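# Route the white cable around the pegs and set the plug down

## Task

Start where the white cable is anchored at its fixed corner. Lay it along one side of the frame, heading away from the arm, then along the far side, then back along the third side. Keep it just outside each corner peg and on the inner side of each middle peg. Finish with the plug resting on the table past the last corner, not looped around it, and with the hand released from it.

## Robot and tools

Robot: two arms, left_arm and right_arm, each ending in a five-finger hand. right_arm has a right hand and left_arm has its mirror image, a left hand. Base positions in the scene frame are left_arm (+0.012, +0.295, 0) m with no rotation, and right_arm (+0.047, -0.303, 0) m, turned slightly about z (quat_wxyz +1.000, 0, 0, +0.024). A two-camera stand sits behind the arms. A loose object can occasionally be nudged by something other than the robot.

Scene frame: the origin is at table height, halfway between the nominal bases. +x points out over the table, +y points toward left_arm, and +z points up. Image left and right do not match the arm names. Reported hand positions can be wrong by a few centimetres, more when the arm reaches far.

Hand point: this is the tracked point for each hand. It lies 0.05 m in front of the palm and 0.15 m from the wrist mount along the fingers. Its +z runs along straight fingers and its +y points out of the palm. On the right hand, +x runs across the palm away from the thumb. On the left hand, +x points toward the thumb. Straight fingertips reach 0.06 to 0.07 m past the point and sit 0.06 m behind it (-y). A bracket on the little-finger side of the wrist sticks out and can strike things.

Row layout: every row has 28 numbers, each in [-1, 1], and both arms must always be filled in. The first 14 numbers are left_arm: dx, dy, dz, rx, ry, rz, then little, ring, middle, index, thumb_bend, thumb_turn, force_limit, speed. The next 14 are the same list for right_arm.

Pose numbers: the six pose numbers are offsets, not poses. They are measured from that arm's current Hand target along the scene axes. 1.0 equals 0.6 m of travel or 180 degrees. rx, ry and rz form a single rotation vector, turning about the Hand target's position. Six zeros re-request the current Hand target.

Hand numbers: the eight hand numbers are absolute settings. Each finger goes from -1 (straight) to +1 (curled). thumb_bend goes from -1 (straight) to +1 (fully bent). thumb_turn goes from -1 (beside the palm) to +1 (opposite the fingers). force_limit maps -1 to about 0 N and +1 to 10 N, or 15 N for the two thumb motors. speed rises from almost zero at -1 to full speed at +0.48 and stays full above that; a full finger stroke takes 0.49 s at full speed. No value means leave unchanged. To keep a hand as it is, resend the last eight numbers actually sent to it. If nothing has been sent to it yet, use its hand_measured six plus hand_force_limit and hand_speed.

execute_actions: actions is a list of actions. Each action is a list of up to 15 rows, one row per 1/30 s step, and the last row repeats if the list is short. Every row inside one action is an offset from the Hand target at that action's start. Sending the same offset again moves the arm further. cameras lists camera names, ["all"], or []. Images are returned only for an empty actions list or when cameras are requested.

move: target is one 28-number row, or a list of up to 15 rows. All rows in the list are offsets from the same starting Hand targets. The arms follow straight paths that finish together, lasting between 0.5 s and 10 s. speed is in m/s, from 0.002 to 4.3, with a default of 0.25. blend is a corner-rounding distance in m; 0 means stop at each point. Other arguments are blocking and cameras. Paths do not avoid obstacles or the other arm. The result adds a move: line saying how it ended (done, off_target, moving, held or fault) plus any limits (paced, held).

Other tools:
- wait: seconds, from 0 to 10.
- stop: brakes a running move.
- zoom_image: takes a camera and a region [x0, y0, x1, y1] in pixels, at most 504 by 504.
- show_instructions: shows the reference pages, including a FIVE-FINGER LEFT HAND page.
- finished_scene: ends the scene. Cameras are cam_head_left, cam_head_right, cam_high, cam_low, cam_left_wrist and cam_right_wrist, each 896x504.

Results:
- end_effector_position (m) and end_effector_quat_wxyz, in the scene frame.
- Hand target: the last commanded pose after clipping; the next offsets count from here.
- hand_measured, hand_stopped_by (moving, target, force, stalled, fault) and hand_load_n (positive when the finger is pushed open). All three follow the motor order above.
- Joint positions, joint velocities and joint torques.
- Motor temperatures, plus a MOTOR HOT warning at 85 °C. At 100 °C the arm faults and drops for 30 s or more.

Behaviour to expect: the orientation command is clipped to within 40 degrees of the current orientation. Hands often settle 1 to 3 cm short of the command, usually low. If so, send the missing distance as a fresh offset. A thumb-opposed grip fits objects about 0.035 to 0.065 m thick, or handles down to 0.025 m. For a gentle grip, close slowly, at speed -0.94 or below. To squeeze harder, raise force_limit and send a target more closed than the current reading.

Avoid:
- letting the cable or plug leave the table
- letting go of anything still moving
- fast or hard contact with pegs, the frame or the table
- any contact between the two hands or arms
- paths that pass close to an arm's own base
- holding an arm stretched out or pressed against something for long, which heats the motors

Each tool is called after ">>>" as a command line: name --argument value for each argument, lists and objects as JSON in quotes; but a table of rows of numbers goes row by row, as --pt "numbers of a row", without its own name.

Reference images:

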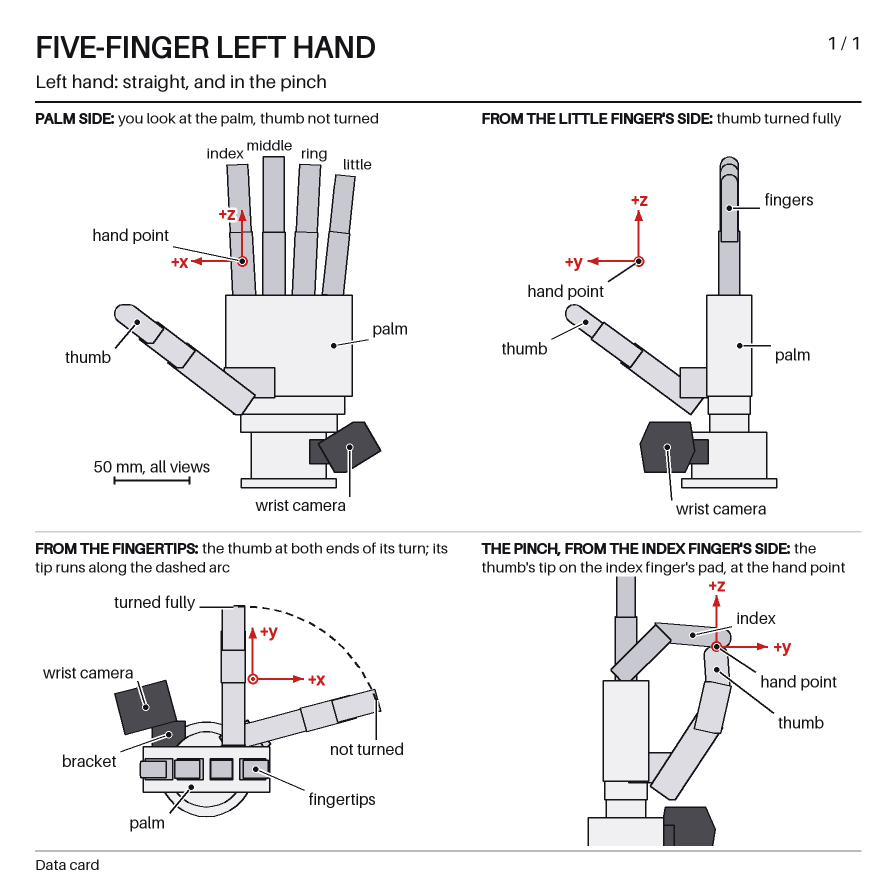

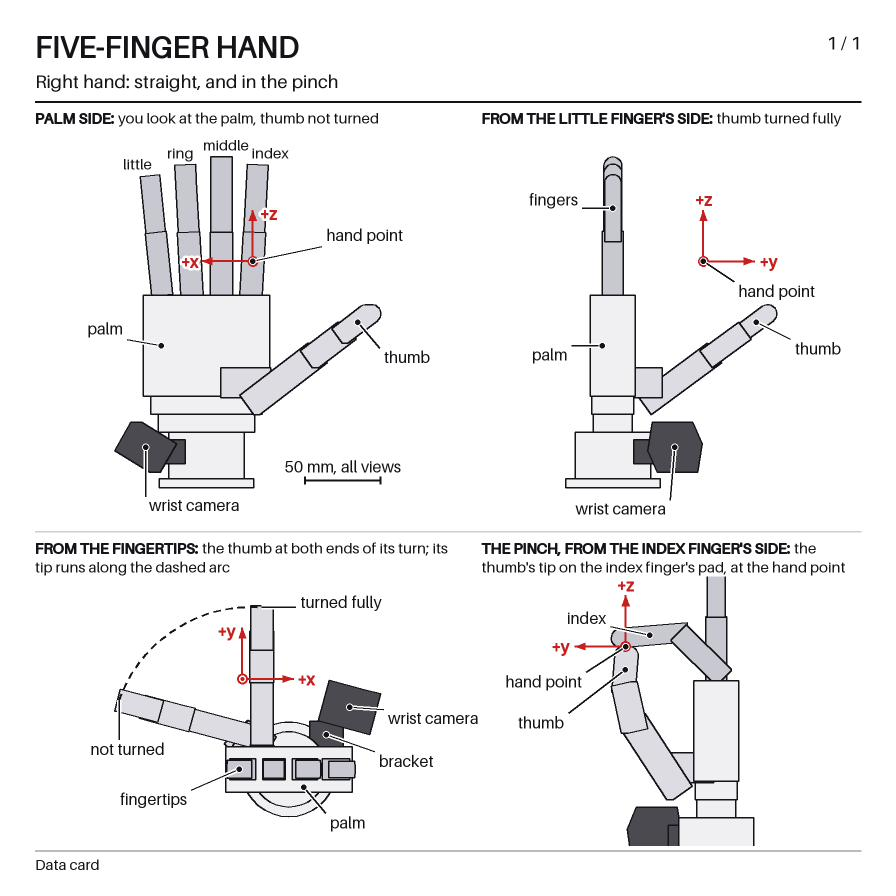

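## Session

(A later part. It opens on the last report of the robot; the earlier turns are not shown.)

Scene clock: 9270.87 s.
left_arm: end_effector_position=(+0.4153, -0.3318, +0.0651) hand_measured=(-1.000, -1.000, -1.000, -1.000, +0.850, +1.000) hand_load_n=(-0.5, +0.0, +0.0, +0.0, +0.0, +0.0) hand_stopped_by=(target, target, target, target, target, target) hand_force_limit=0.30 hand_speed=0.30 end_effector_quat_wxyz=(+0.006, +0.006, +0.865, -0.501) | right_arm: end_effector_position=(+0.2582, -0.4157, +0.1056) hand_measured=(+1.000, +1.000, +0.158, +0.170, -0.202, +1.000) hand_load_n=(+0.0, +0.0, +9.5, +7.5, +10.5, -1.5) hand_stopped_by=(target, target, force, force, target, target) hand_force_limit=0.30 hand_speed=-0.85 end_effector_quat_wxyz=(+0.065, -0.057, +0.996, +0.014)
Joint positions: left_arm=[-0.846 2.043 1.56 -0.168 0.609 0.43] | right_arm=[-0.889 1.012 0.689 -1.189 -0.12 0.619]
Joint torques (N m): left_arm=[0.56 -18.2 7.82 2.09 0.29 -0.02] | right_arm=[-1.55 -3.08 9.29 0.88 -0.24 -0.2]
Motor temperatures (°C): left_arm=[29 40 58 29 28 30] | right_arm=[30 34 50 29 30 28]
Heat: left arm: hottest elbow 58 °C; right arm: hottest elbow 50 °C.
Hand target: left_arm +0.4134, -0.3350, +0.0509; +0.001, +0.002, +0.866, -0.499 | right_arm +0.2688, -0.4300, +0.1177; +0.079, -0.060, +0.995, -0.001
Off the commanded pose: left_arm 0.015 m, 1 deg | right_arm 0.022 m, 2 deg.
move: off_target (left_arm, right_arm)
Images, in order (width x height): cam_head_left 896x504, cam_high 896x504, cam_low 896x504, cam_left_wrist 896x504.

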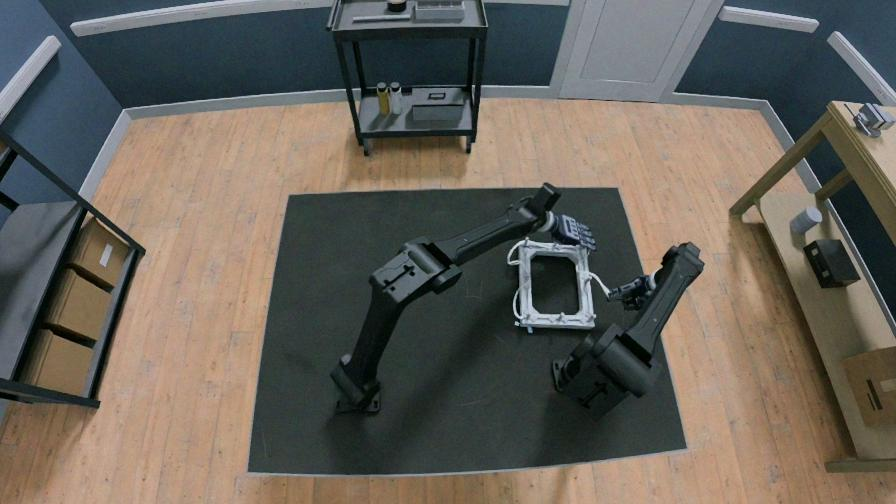

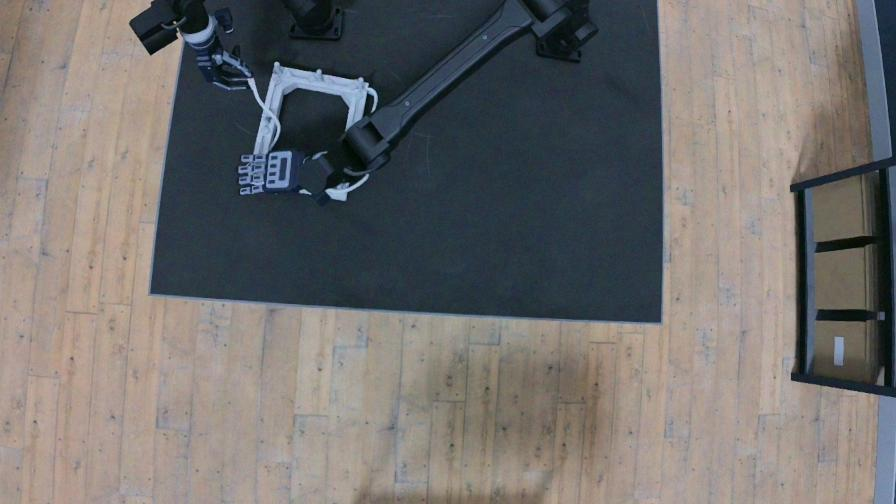

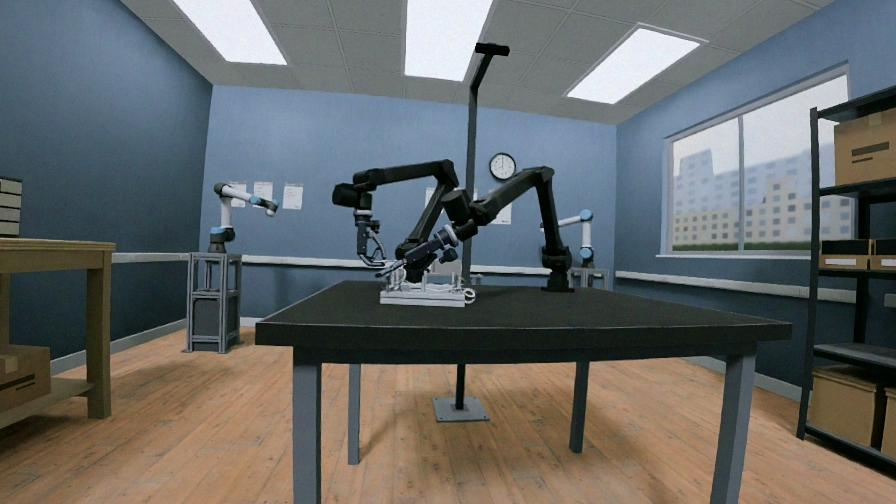

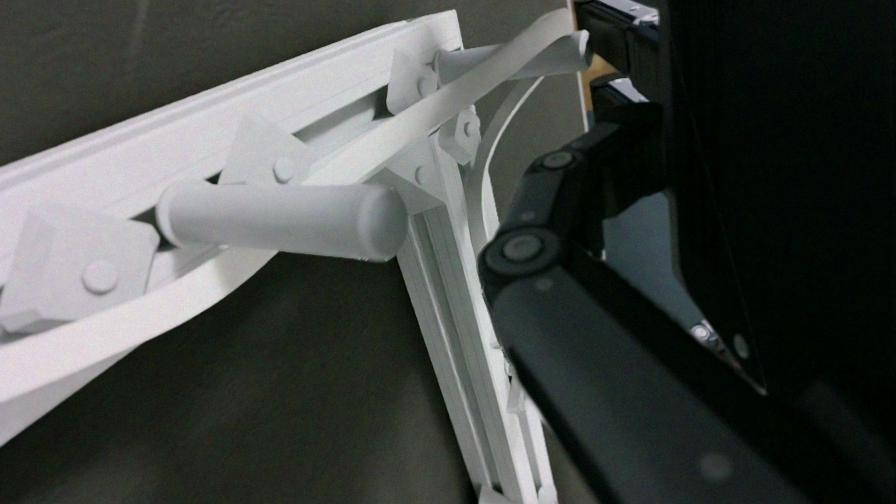

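>>> move --pt "0.0 0.0 0 0 0 0 -1 -1 -1 -1 0.85 1 0.3 0.3 0 0 0.1 0 0 0 1 1 0.5 0.6 -0.2 1 0.3 -0.85" --pt "0.0 0.0 0 0 0 0 -1 -1 -1 -1 0.85 1 0.3 0.3 0.0 0.2 0.1 0 0 0.0 1 1 0.5 0.6 -0.2 1 0.3 -0.85" --pt "0.0 0.0 0 0 0 0 -1 -1 -1 -1 0.85 1 0.3 0.3 0.0 0.2 0.0 0 0 0.15 1 1 0.5 0.6 -0.2 1 0.3 -0.85" --speed 0.15 --blend 0.015 --cameras '["cam_low","cam_left_wrist","cam_high","cam_head_left"]'

>>> zoom_image --camera "cam_high" --region '[200, 60, 400, 240]'

>>> zoom_image --camera "cam_head_left" --region '[500, 205, 640, 345]'

Scene clock: 9301.50 s.
left_arm: end_effector_position=(+0.4153, -0.3318, +0.0651) hand_measured=(-1.000, -1.000, -1.000, -1.000, +0.850, +1.000) hand_load_n=(+0.0, +0.0, +0.0, +0.0, +0.0, +0.0) hand_stopped_by=(target, target, target, target, target, target) hand_force_limit=0.30 hand_speed=0.30 end_effector_quat_wxyz=(+0.006, +0.006, +0.865, -0.501) | right_arm: end_effector_position=(+0.2680, -0.3116, +0.1206) hand_measured=(+1.000, +1.000, +0.158, +0.170, -0.202, +1.000) hand_load_n=(+0.0, +0.0, +9.5, +7.0, +11.0, -1.0) hand_stopped_by=(target, target, force, force, target, target) hand_force_limit=0.30 hand_speed=-0.85 end_effector_quat_wxyz=(+0.076, -0.281, +0.956, +0.016)
Joint positions: left_arm=[-0.846 2.043 1.56 -0.168 0.609 0.43] | right_arm=[-0.467 0.909 0.674 -1.24 -0.123 0.586]
Joint torques (N m): left_arm=[0.56 -18.26 7.82 2.09 0.29 -0.02] | right_arm=[0.32 -2.26 6.52 0.88 -0.33 -0.23]
Motor temperatures (°C): left_arm=[29 41 59 29 28 30] | right_arm=[30 34 53 29 30 28]
Heat: left arm: hottest elbow 59 °C; right arm: hottest elbow 53 °C.
Hand target: left_arm +0.4134, -0.3350, +0.0509; +0.001, +0.002, +0.866, -0.499 | right_arm +0.2688, -0.3101, +0.1177; +0.077, -0.291, +0.954, +0.017
Off the commanded pose: left_arm 0.015 m, 1 deg | right_arm 0.003 m, 1 deg.
move: off_target (left_arm)
Images, in order (width x height): cam_head_left 896x504, cam_high 896x504, cam_low 896x504, cam_left_wrist 896x504.

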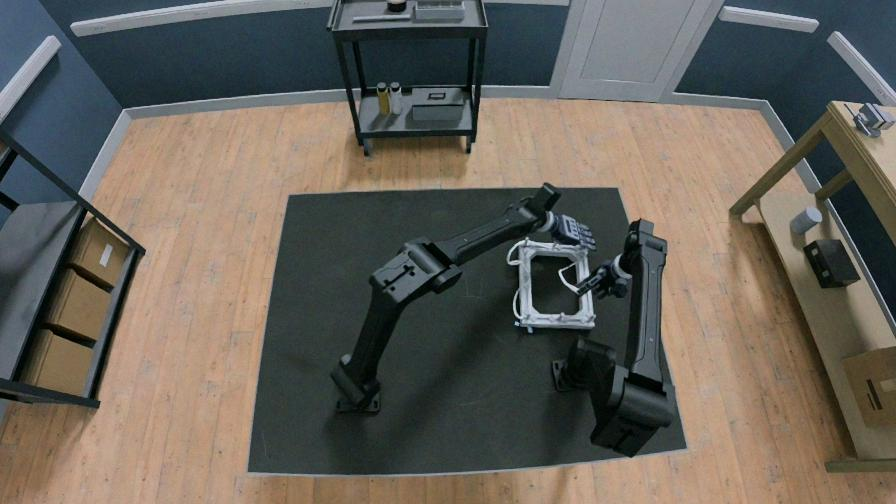

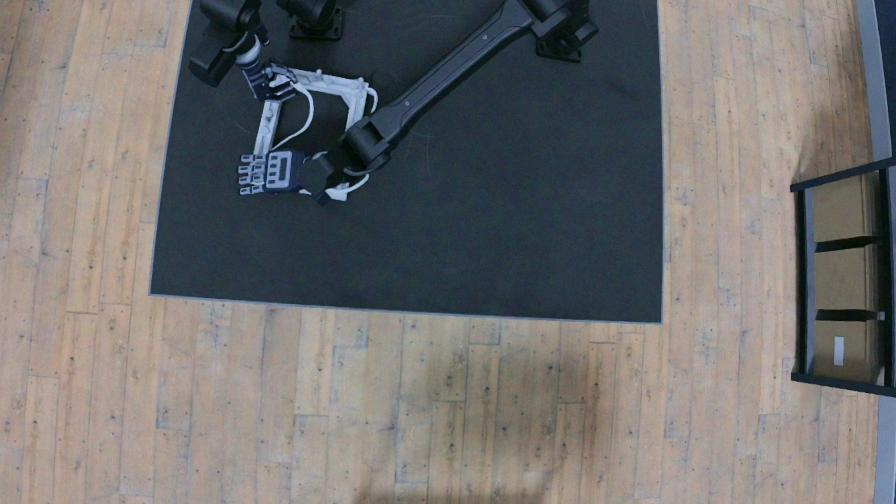

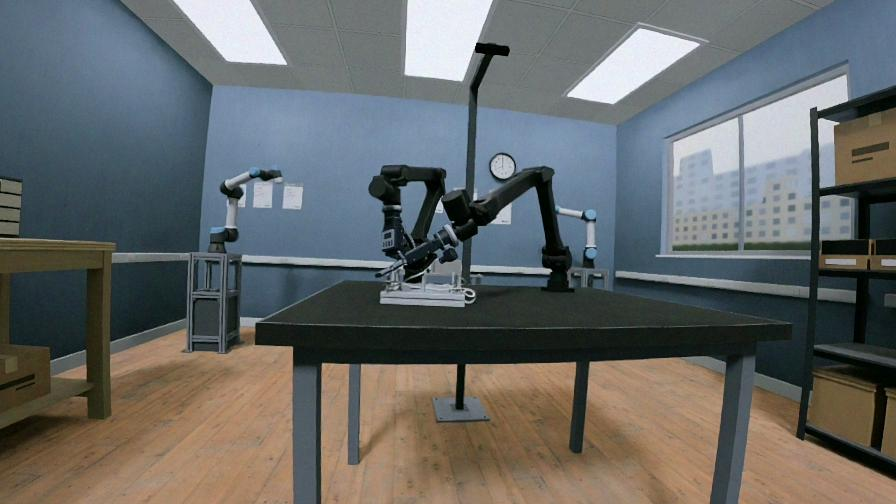

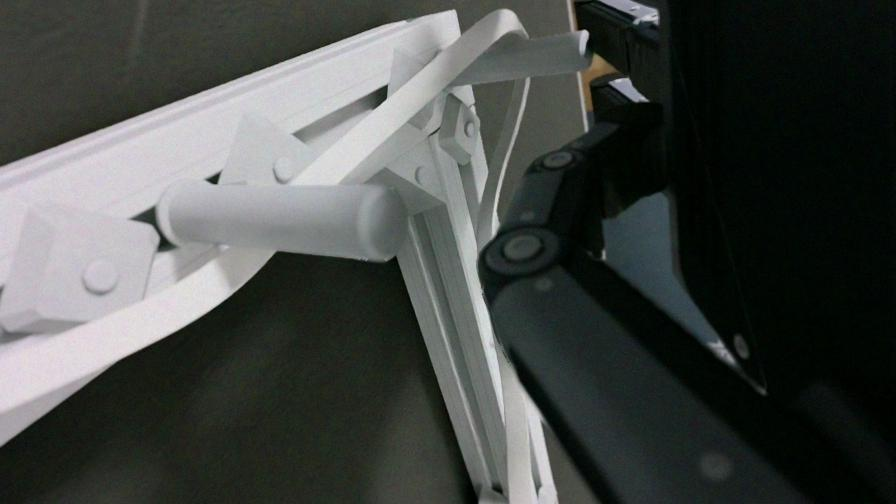

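Scaled by 2.520 from the camera's 896x504 image, which has a finer 1280x720 frame.

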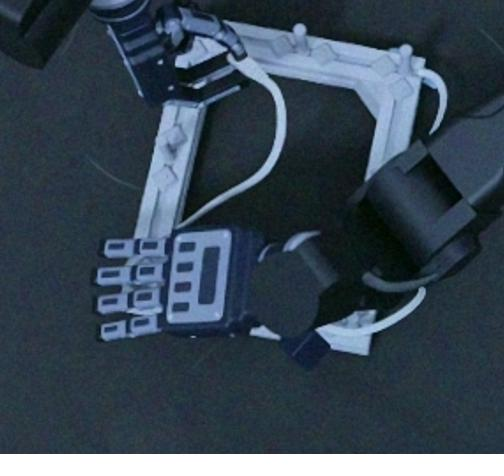

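Scaled by 3.600 from the camera's 896x504 image, which has a finer 1280x720 frame.

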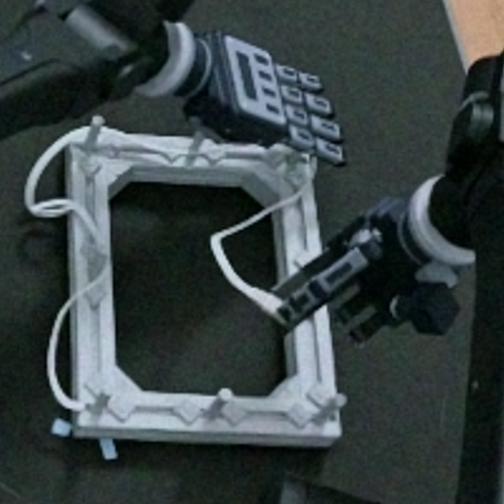

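>>> move --pt "0.0 0.0 0 0 0 0 -1 -1 -1 -1 0.85 1 0.3 0.3 -0.01 -0.04 0.0 0 0 0.21 1 1 0.5 0.6 -0.2 1 0.3 -0.85" --speed 0.15 --cameras '["cam_low","cam_left_wrist","cam_high","cam_head_left"]'

>>> zoom_image --camera "cam_high" --region '[200, 60, 400, 240]'

>>> zoom_image --camera "cam_head_left" --region '[500, 205, 640, 345]'

Scene clock: 9321.63 s.
left_arm: end_effector_position=(+0.4153, -0.3318, +0.0651) hand_measured=(-1.000, -1.000, -1.000, -1.000, +0.850, +1.000) hand_load_n=(+0.0, +0.0, +0.0, +0.0, +0.5, +0.0) hand_stopped_by=(target, target, target, target, target, target) hand_force_limit=0.30 hand_speed=0.30 end_effector_quat_wxyz=(+0.006, +0.006, +0.865, -0.501) | right_arm: end_effector_position=(+0.2519, -0.3308, +0.1075) hand_measured=(+1.000, +1.000, +0.158, +0.170, -0.202, +1.000) hand_load_n=(+0.0, +0.0, +9.5, +7.0, +10.5, -1.0) hand_stopped_by=(target, target, force, force, target, target) hand_force_limit=0.30 hand_speed=-0.85 end_effector_quat_wxyz=(+0.061, -0.575, +0.814, +0.048)
Joint positions: left_arm=[-0.846 2.043 1.56 -0.168 0.609 0.43] | right_arm=[-0.457 1.09 0.744 -1.242 -0.155 -0.069]
Joint torques (N m): left_arm=[0.56 -18.26 7.83 2.1 0.29 -0.01] | right_arm=[0.62 -4.48 9.21 -0.32 -0.27 -0.13]
Motor temperatures (°C): left_arm=[29 42 59 29 28 30] | right_arm=[30 34 52 29 30 28]
Heat: left arm: hottest elbow 59 °C; right arm: hottest elbow 52 °C.
Hand target: left_arm +0.4134, -0.3350, +0.0509; +0.001, +0.002, +0.866, -0.499 | right_arm +0.2627, -0.3341, +0.1177; +0.067, -0.584, +0.808, +0.041
Off the commanded pose: left_arm 0.015 m, 1 deg | right_arm 0.015 m, 2 deg.
move: off_target (left_arm, right_arm)
Images, in order (width x height): cam_head_left 896x504, cam_high 896x504, cam_low 896x504, cam_left_wrist 896x504.

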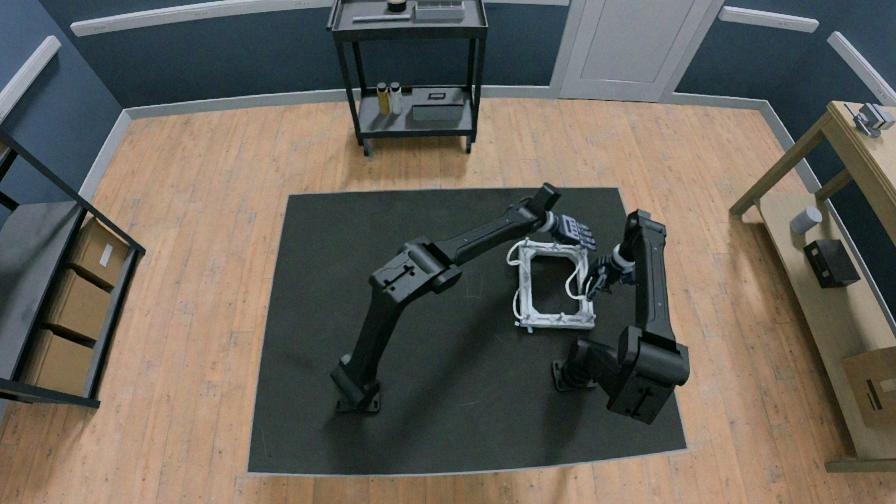

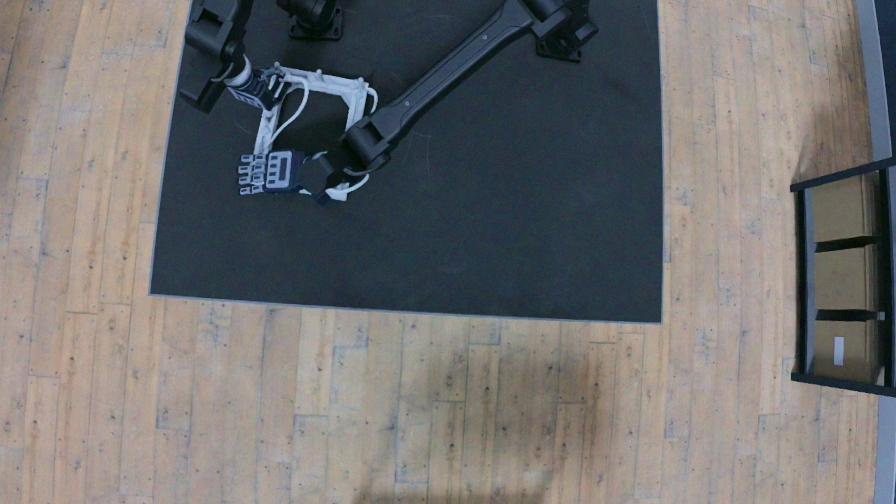

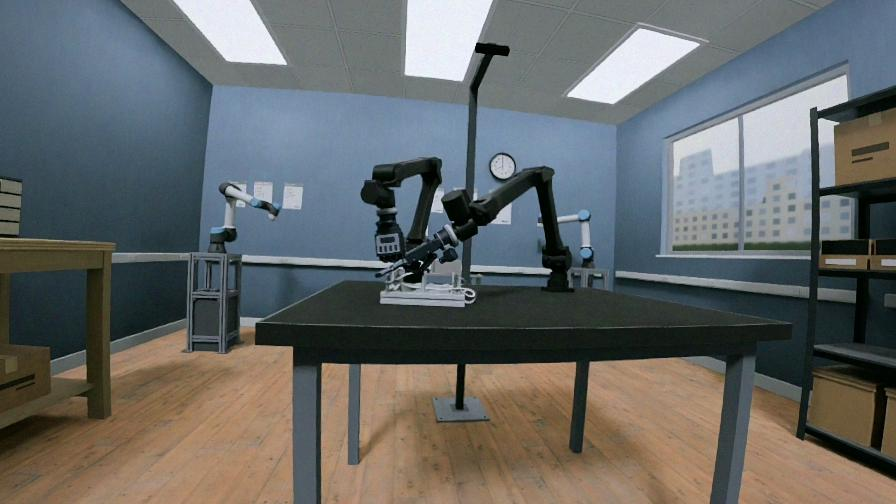

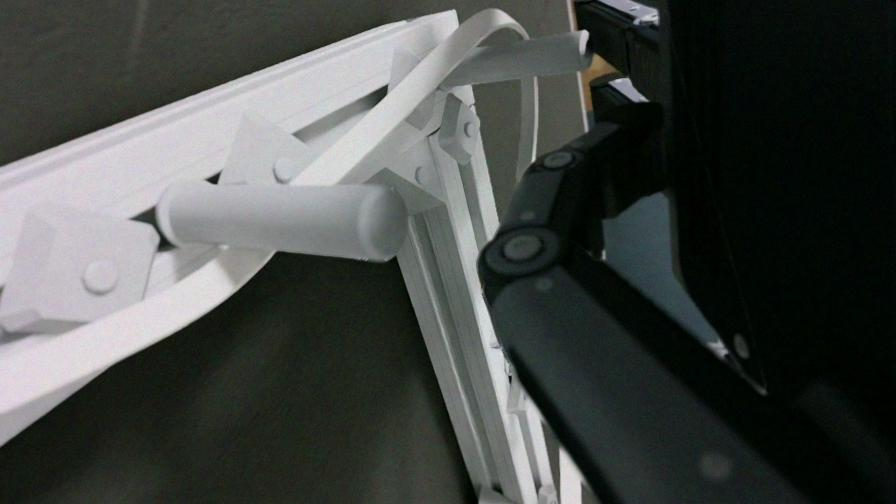

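Scaled by 2.520 from the camera's 896x504 image, which has a finer 1280x720 frame.

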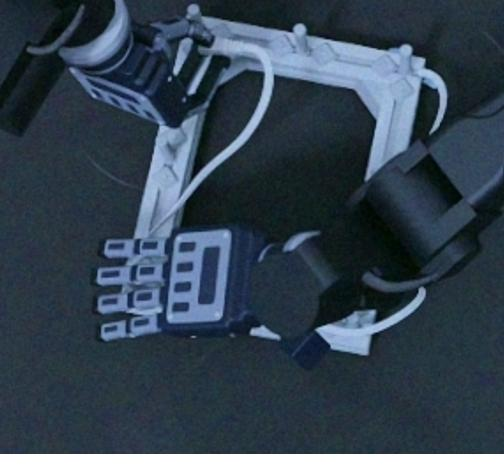

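Scaled by 3.600 from the camera's 896x504 image, which has a finer 1280x720 frame.

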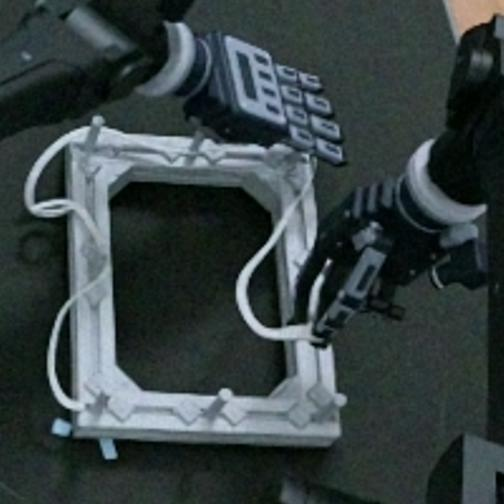

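>>> move --pt "0.0 0.0 0.0 0 0 0 -1 -1 -1 -1 0.85 1 0.3 0.3 0.01 -0.1 -0.02 0 0 0.0 1 1 0.5 0.6 -0.2 1 0.3 -0.85" --pt "0.0 0.0 0.0 0 0 0 -1 -1 -1 -1 0.85 1 0.3 0.3 0.01 -0.2 -0.02 0 0 0.0 1 1 0.5 0.6 -0.2 1 0.3 -0.85" --speed 0.12 --blend 0.01 --cameras '["cam_low","cam_left_wrist","cam_high","cam_head_left"]'

>>> zoom_image --camera "cam_high" --region '[200, 60, 300, 160]'

>>> zoom_image --camera "cam_head_left" --region '[550, 235, 640, 325]'

Scene clock: 9335.70 s.
left_arm: end_effector_position=(+0.4153, -0.3318, +0.0651) hand_measured=(-1.000, -1.000, -1.000, -1.000, +0.850, +1.000) hand_load_n=(+0.0, +0.0, +0.0, +0.0, +0.0, +0.0) hand_stopped_by=(target, target, target, target, target, target) hand_force_limit=0.30 hand_speed=0.30 end_effector_quat_wxyz=(+0.006, +0.006, +0.865, -0.501) | right_arm: end_effector_position=(+0.2582, -0.4418, +0.0994) hand_measured=(+1.000, +1.000, +0.158, +0.170, -0.202, +1.000) hand_load_n=(+0.0, +0.0, +10.0, +7.0, +10.5, -1.0) hand_stopped_by=(target, target, force, force, target, target) hand_force_limit=0.30 hand_speed=-0.85 end_effector_quat_wxyz=(+0.062, -0.581, +0.810, +0.054)
Joint positions: left_arm=[-0.846 2.043 1.56 -0.168 0.609 0.43] | right_arm=[-0.762 1.309 0.891 -1.229 -0.147 -0.393]
Joint torques (N m): left_arm=[0.56 -18.2 7.82 2.1 0.29 -0.01] | right_arm=[-0.97 -6.77 8.76 0.23 -0.2 -0.19]
Motor temperatures (°C): left_arm=[29 42 59 29 28 30] | right_arm=[30 34 52 29 30 28]
Heat: left arm: hottest elbow 59 °C; right arm: hottest elbow 52 °C.
Hand target: left_arm +0.4134, -0.3350, +0.0509; +0.001, +0.002, +0.866, -0.499 | right_arm +0.2687, -0.4540, +0.1057; +0.067, -0.584, +0.808, +0.041
Off the commanded pose: left_arm 0.015 m, 1 deg | right_arm 0.017 m, 2 deg.
move: off_target (left_arm, right_arm)
Images, in order (width x height): cam_head_left 896x504, cam_high 896x504, cam_low 896x504, cam_left_wrist 896x504.

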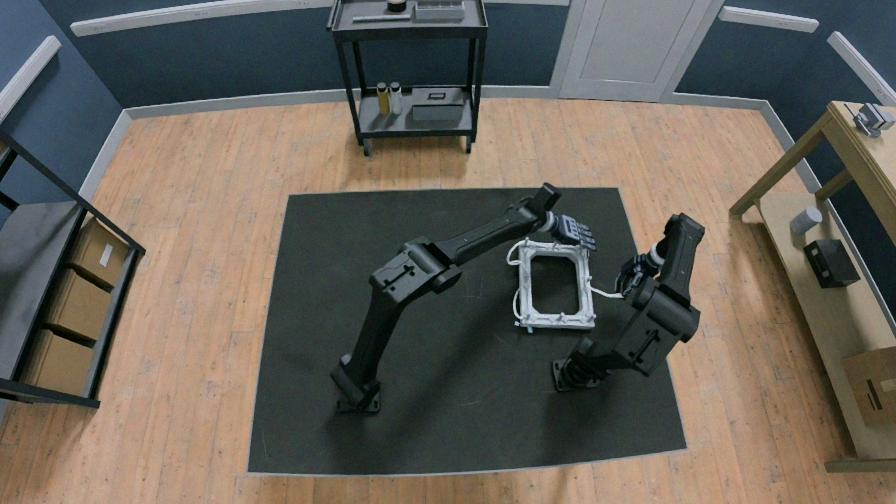

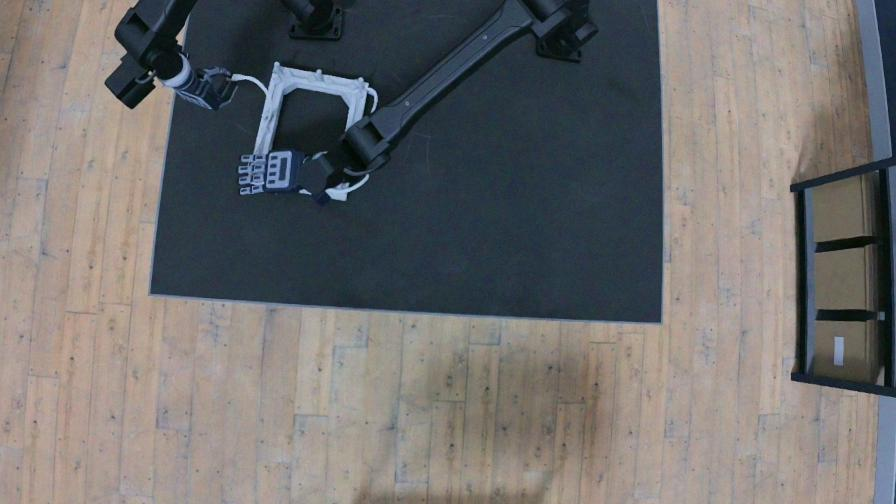

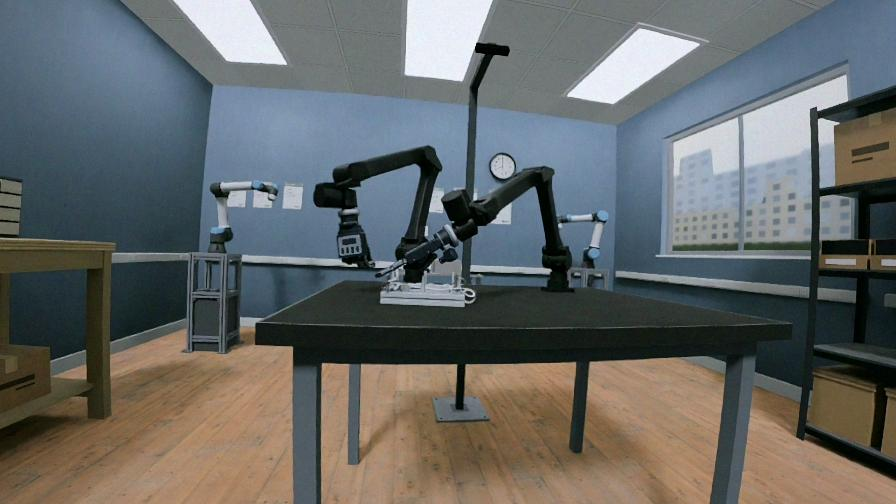

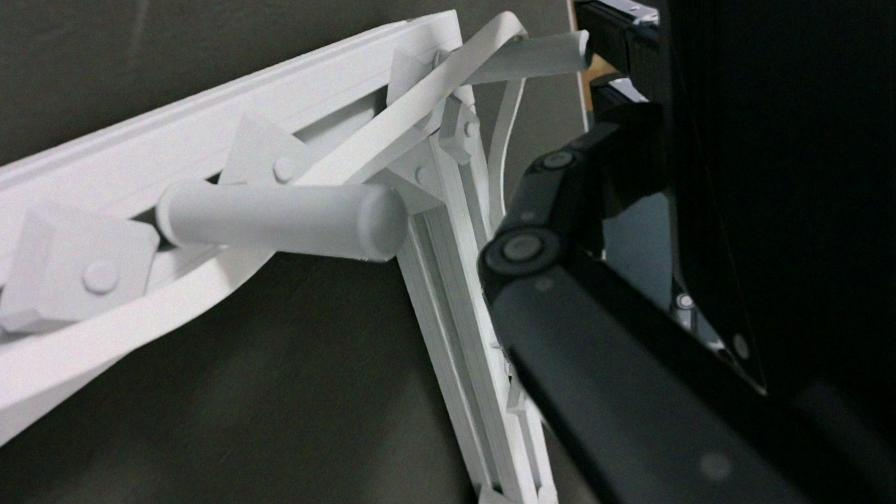

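Scaled by 5.040 from the camera's 896x504 image, which has a finer 1280x720 frame.

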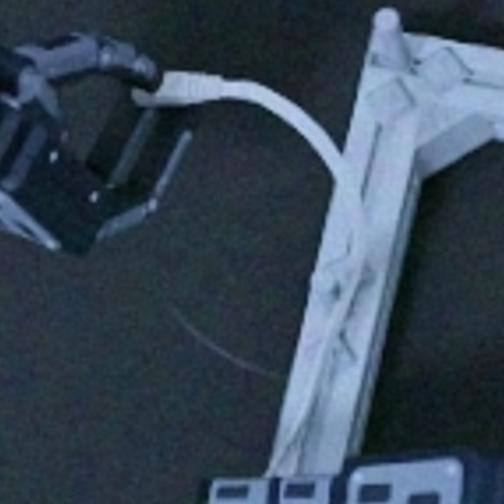

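Scaled by 5.600 from the camera's 896x504 image, which has a finer 1280x720 frame.

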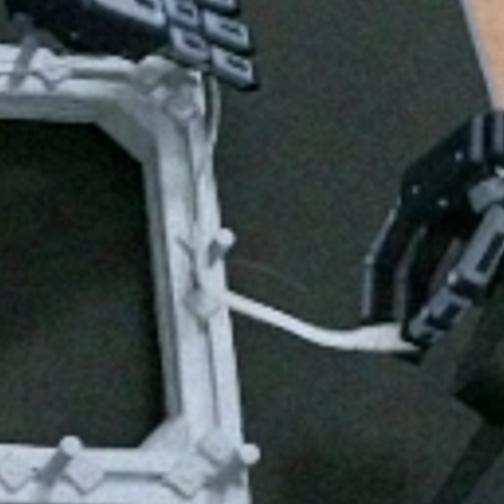

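>>> move --pt "0.0 0.0 0.0 0 0 0 -1 -1 -1 -1 0.85 1 0.3 0.3 -0.06 -0.083 -0.035 0 0 -0.15 1 1 0.5 0.6 -0.2 1 0.3 -0.85" --speed 0.1 --cameras '["cam_low","cam_left_wrist","cam_high","cam_head_left"]'

>>> zoom_image --camera "cam_high" --region '[200, 40, 400, 220]'

>>> zoom_image --camera "cam_head_left" --region '[500, 205, 640, 345]'

>>> zoom_image --camera "cam_low" --region '[370, 255, 490, 315]'

Scene clock: 9356.50 s.
left_arm: end_effector_position=(+0.4153, -0.3318, +0.0651) hand_measured=(-1.000, -1.000, -1.000, -1.000, +0.850, +1.000) hand_load_n=(+0.0, +0.0, +0.0, +0.0, -0.5, +0.0) hand_stopped_by=(target, target, target, target, target, target) hand_force_limit=0.30 hand_speed=0.30 end_effector_quat_wxyz=(+0.006, +0.006, +0.865, -0.501) | right_arm: end_effector_position=(+0.2344, -0.4996, +0.0894) hand_measured=(+1.000, +1.000, +0.158, +0.170, -0.202, +1.000) hand_load_n=(+0.0, +0.0, +9.0, +7.5, +11.0, +0.0) hand_stopped_by=(target, target, force, force, target, target) hand_force_limit=0.30 hand_speed=-0.85 end_effector_quat_wxyz=(+0.077, -0.387, +0.919, +0.024)
Joint positions: left_arm=[-0.846 2.043 1.56 -0.168 0.609 0.43] | right_arm=[-1.034 1.318 0.876 -1.148 -0.16 -0.214]
Joint torques (N m): left_arm=[0.56 -18.2 7.82 2.1 0.29 -0.01] | right_arm=[-1.44 -7.12 6.24 0.76 0 -0.06]
Motor temperatures (°C): left_arm=[29 42 59 29 28 30] | right_arm=[30 34 53 29 30 28]
Heat: left arm: hottest elbow 59 °C; right arm: hottest elbow 53 °C.
Hand target: left_arm +0.4134, -0.3350, +0.0509; +0.001, +0.002, +0.866, -0.499 | right_arm +0.2328, -0.5039, +0.0847; +0.075, -0.379, +0.922, +0.024
Off the commanded pose: left_arm 0.015 m, 1 deg | right_arm 0.006 m, 1 deg.
move: off_target (left_arm)
Images, in order (width x height): cam_head_left 896x504, cam_high 896x504, cam_low 896x504, cam_left_wrist 896x504.

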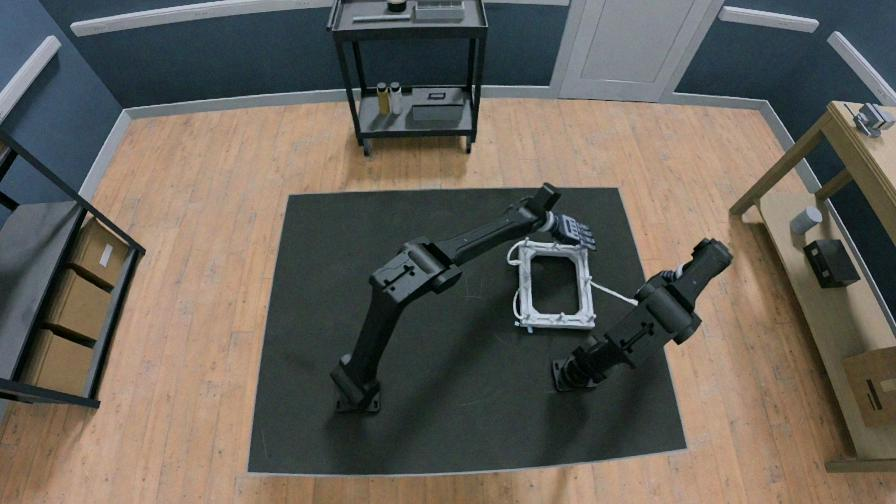

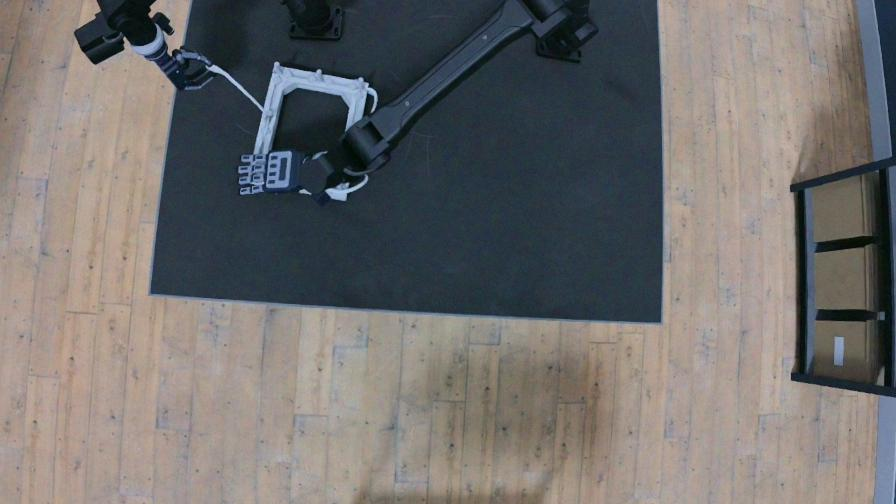

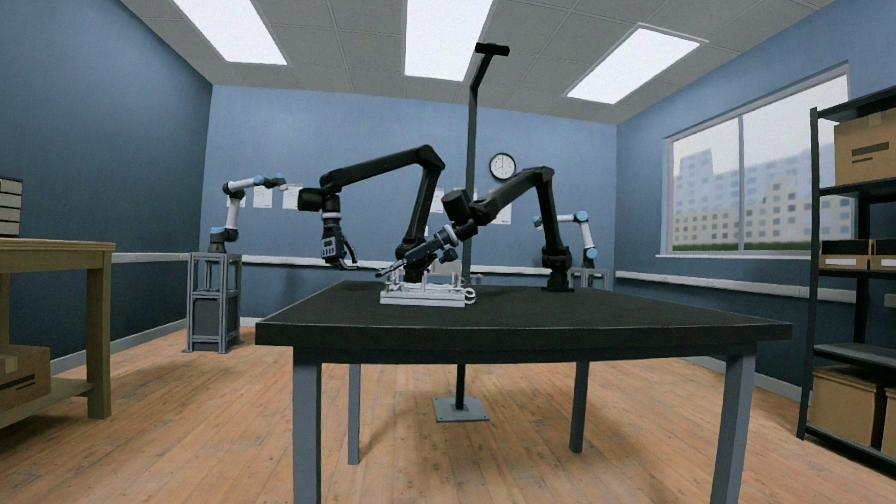

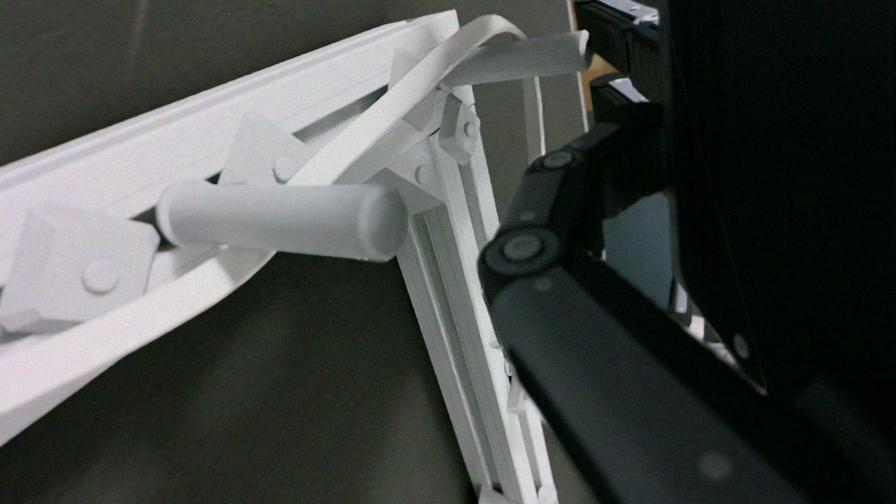

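Scaled by 2.520 from the camera's 896x504 image, which has a finer 1280x720 frame.

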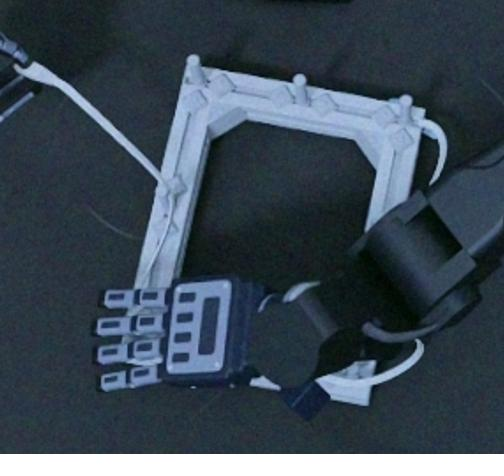

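Scaled by 3.600 from the camera's 896x504 image, which has a finer 1280x720 frame.

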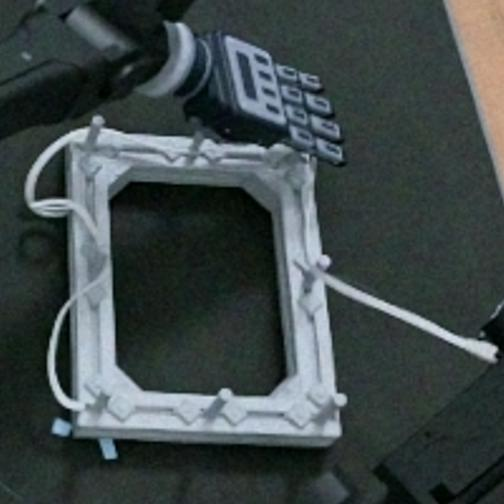

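Scaled by 4.200 from the camera's 896x504 image, which has a finer 1280x720 frame.

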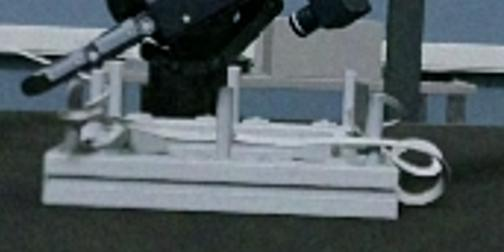

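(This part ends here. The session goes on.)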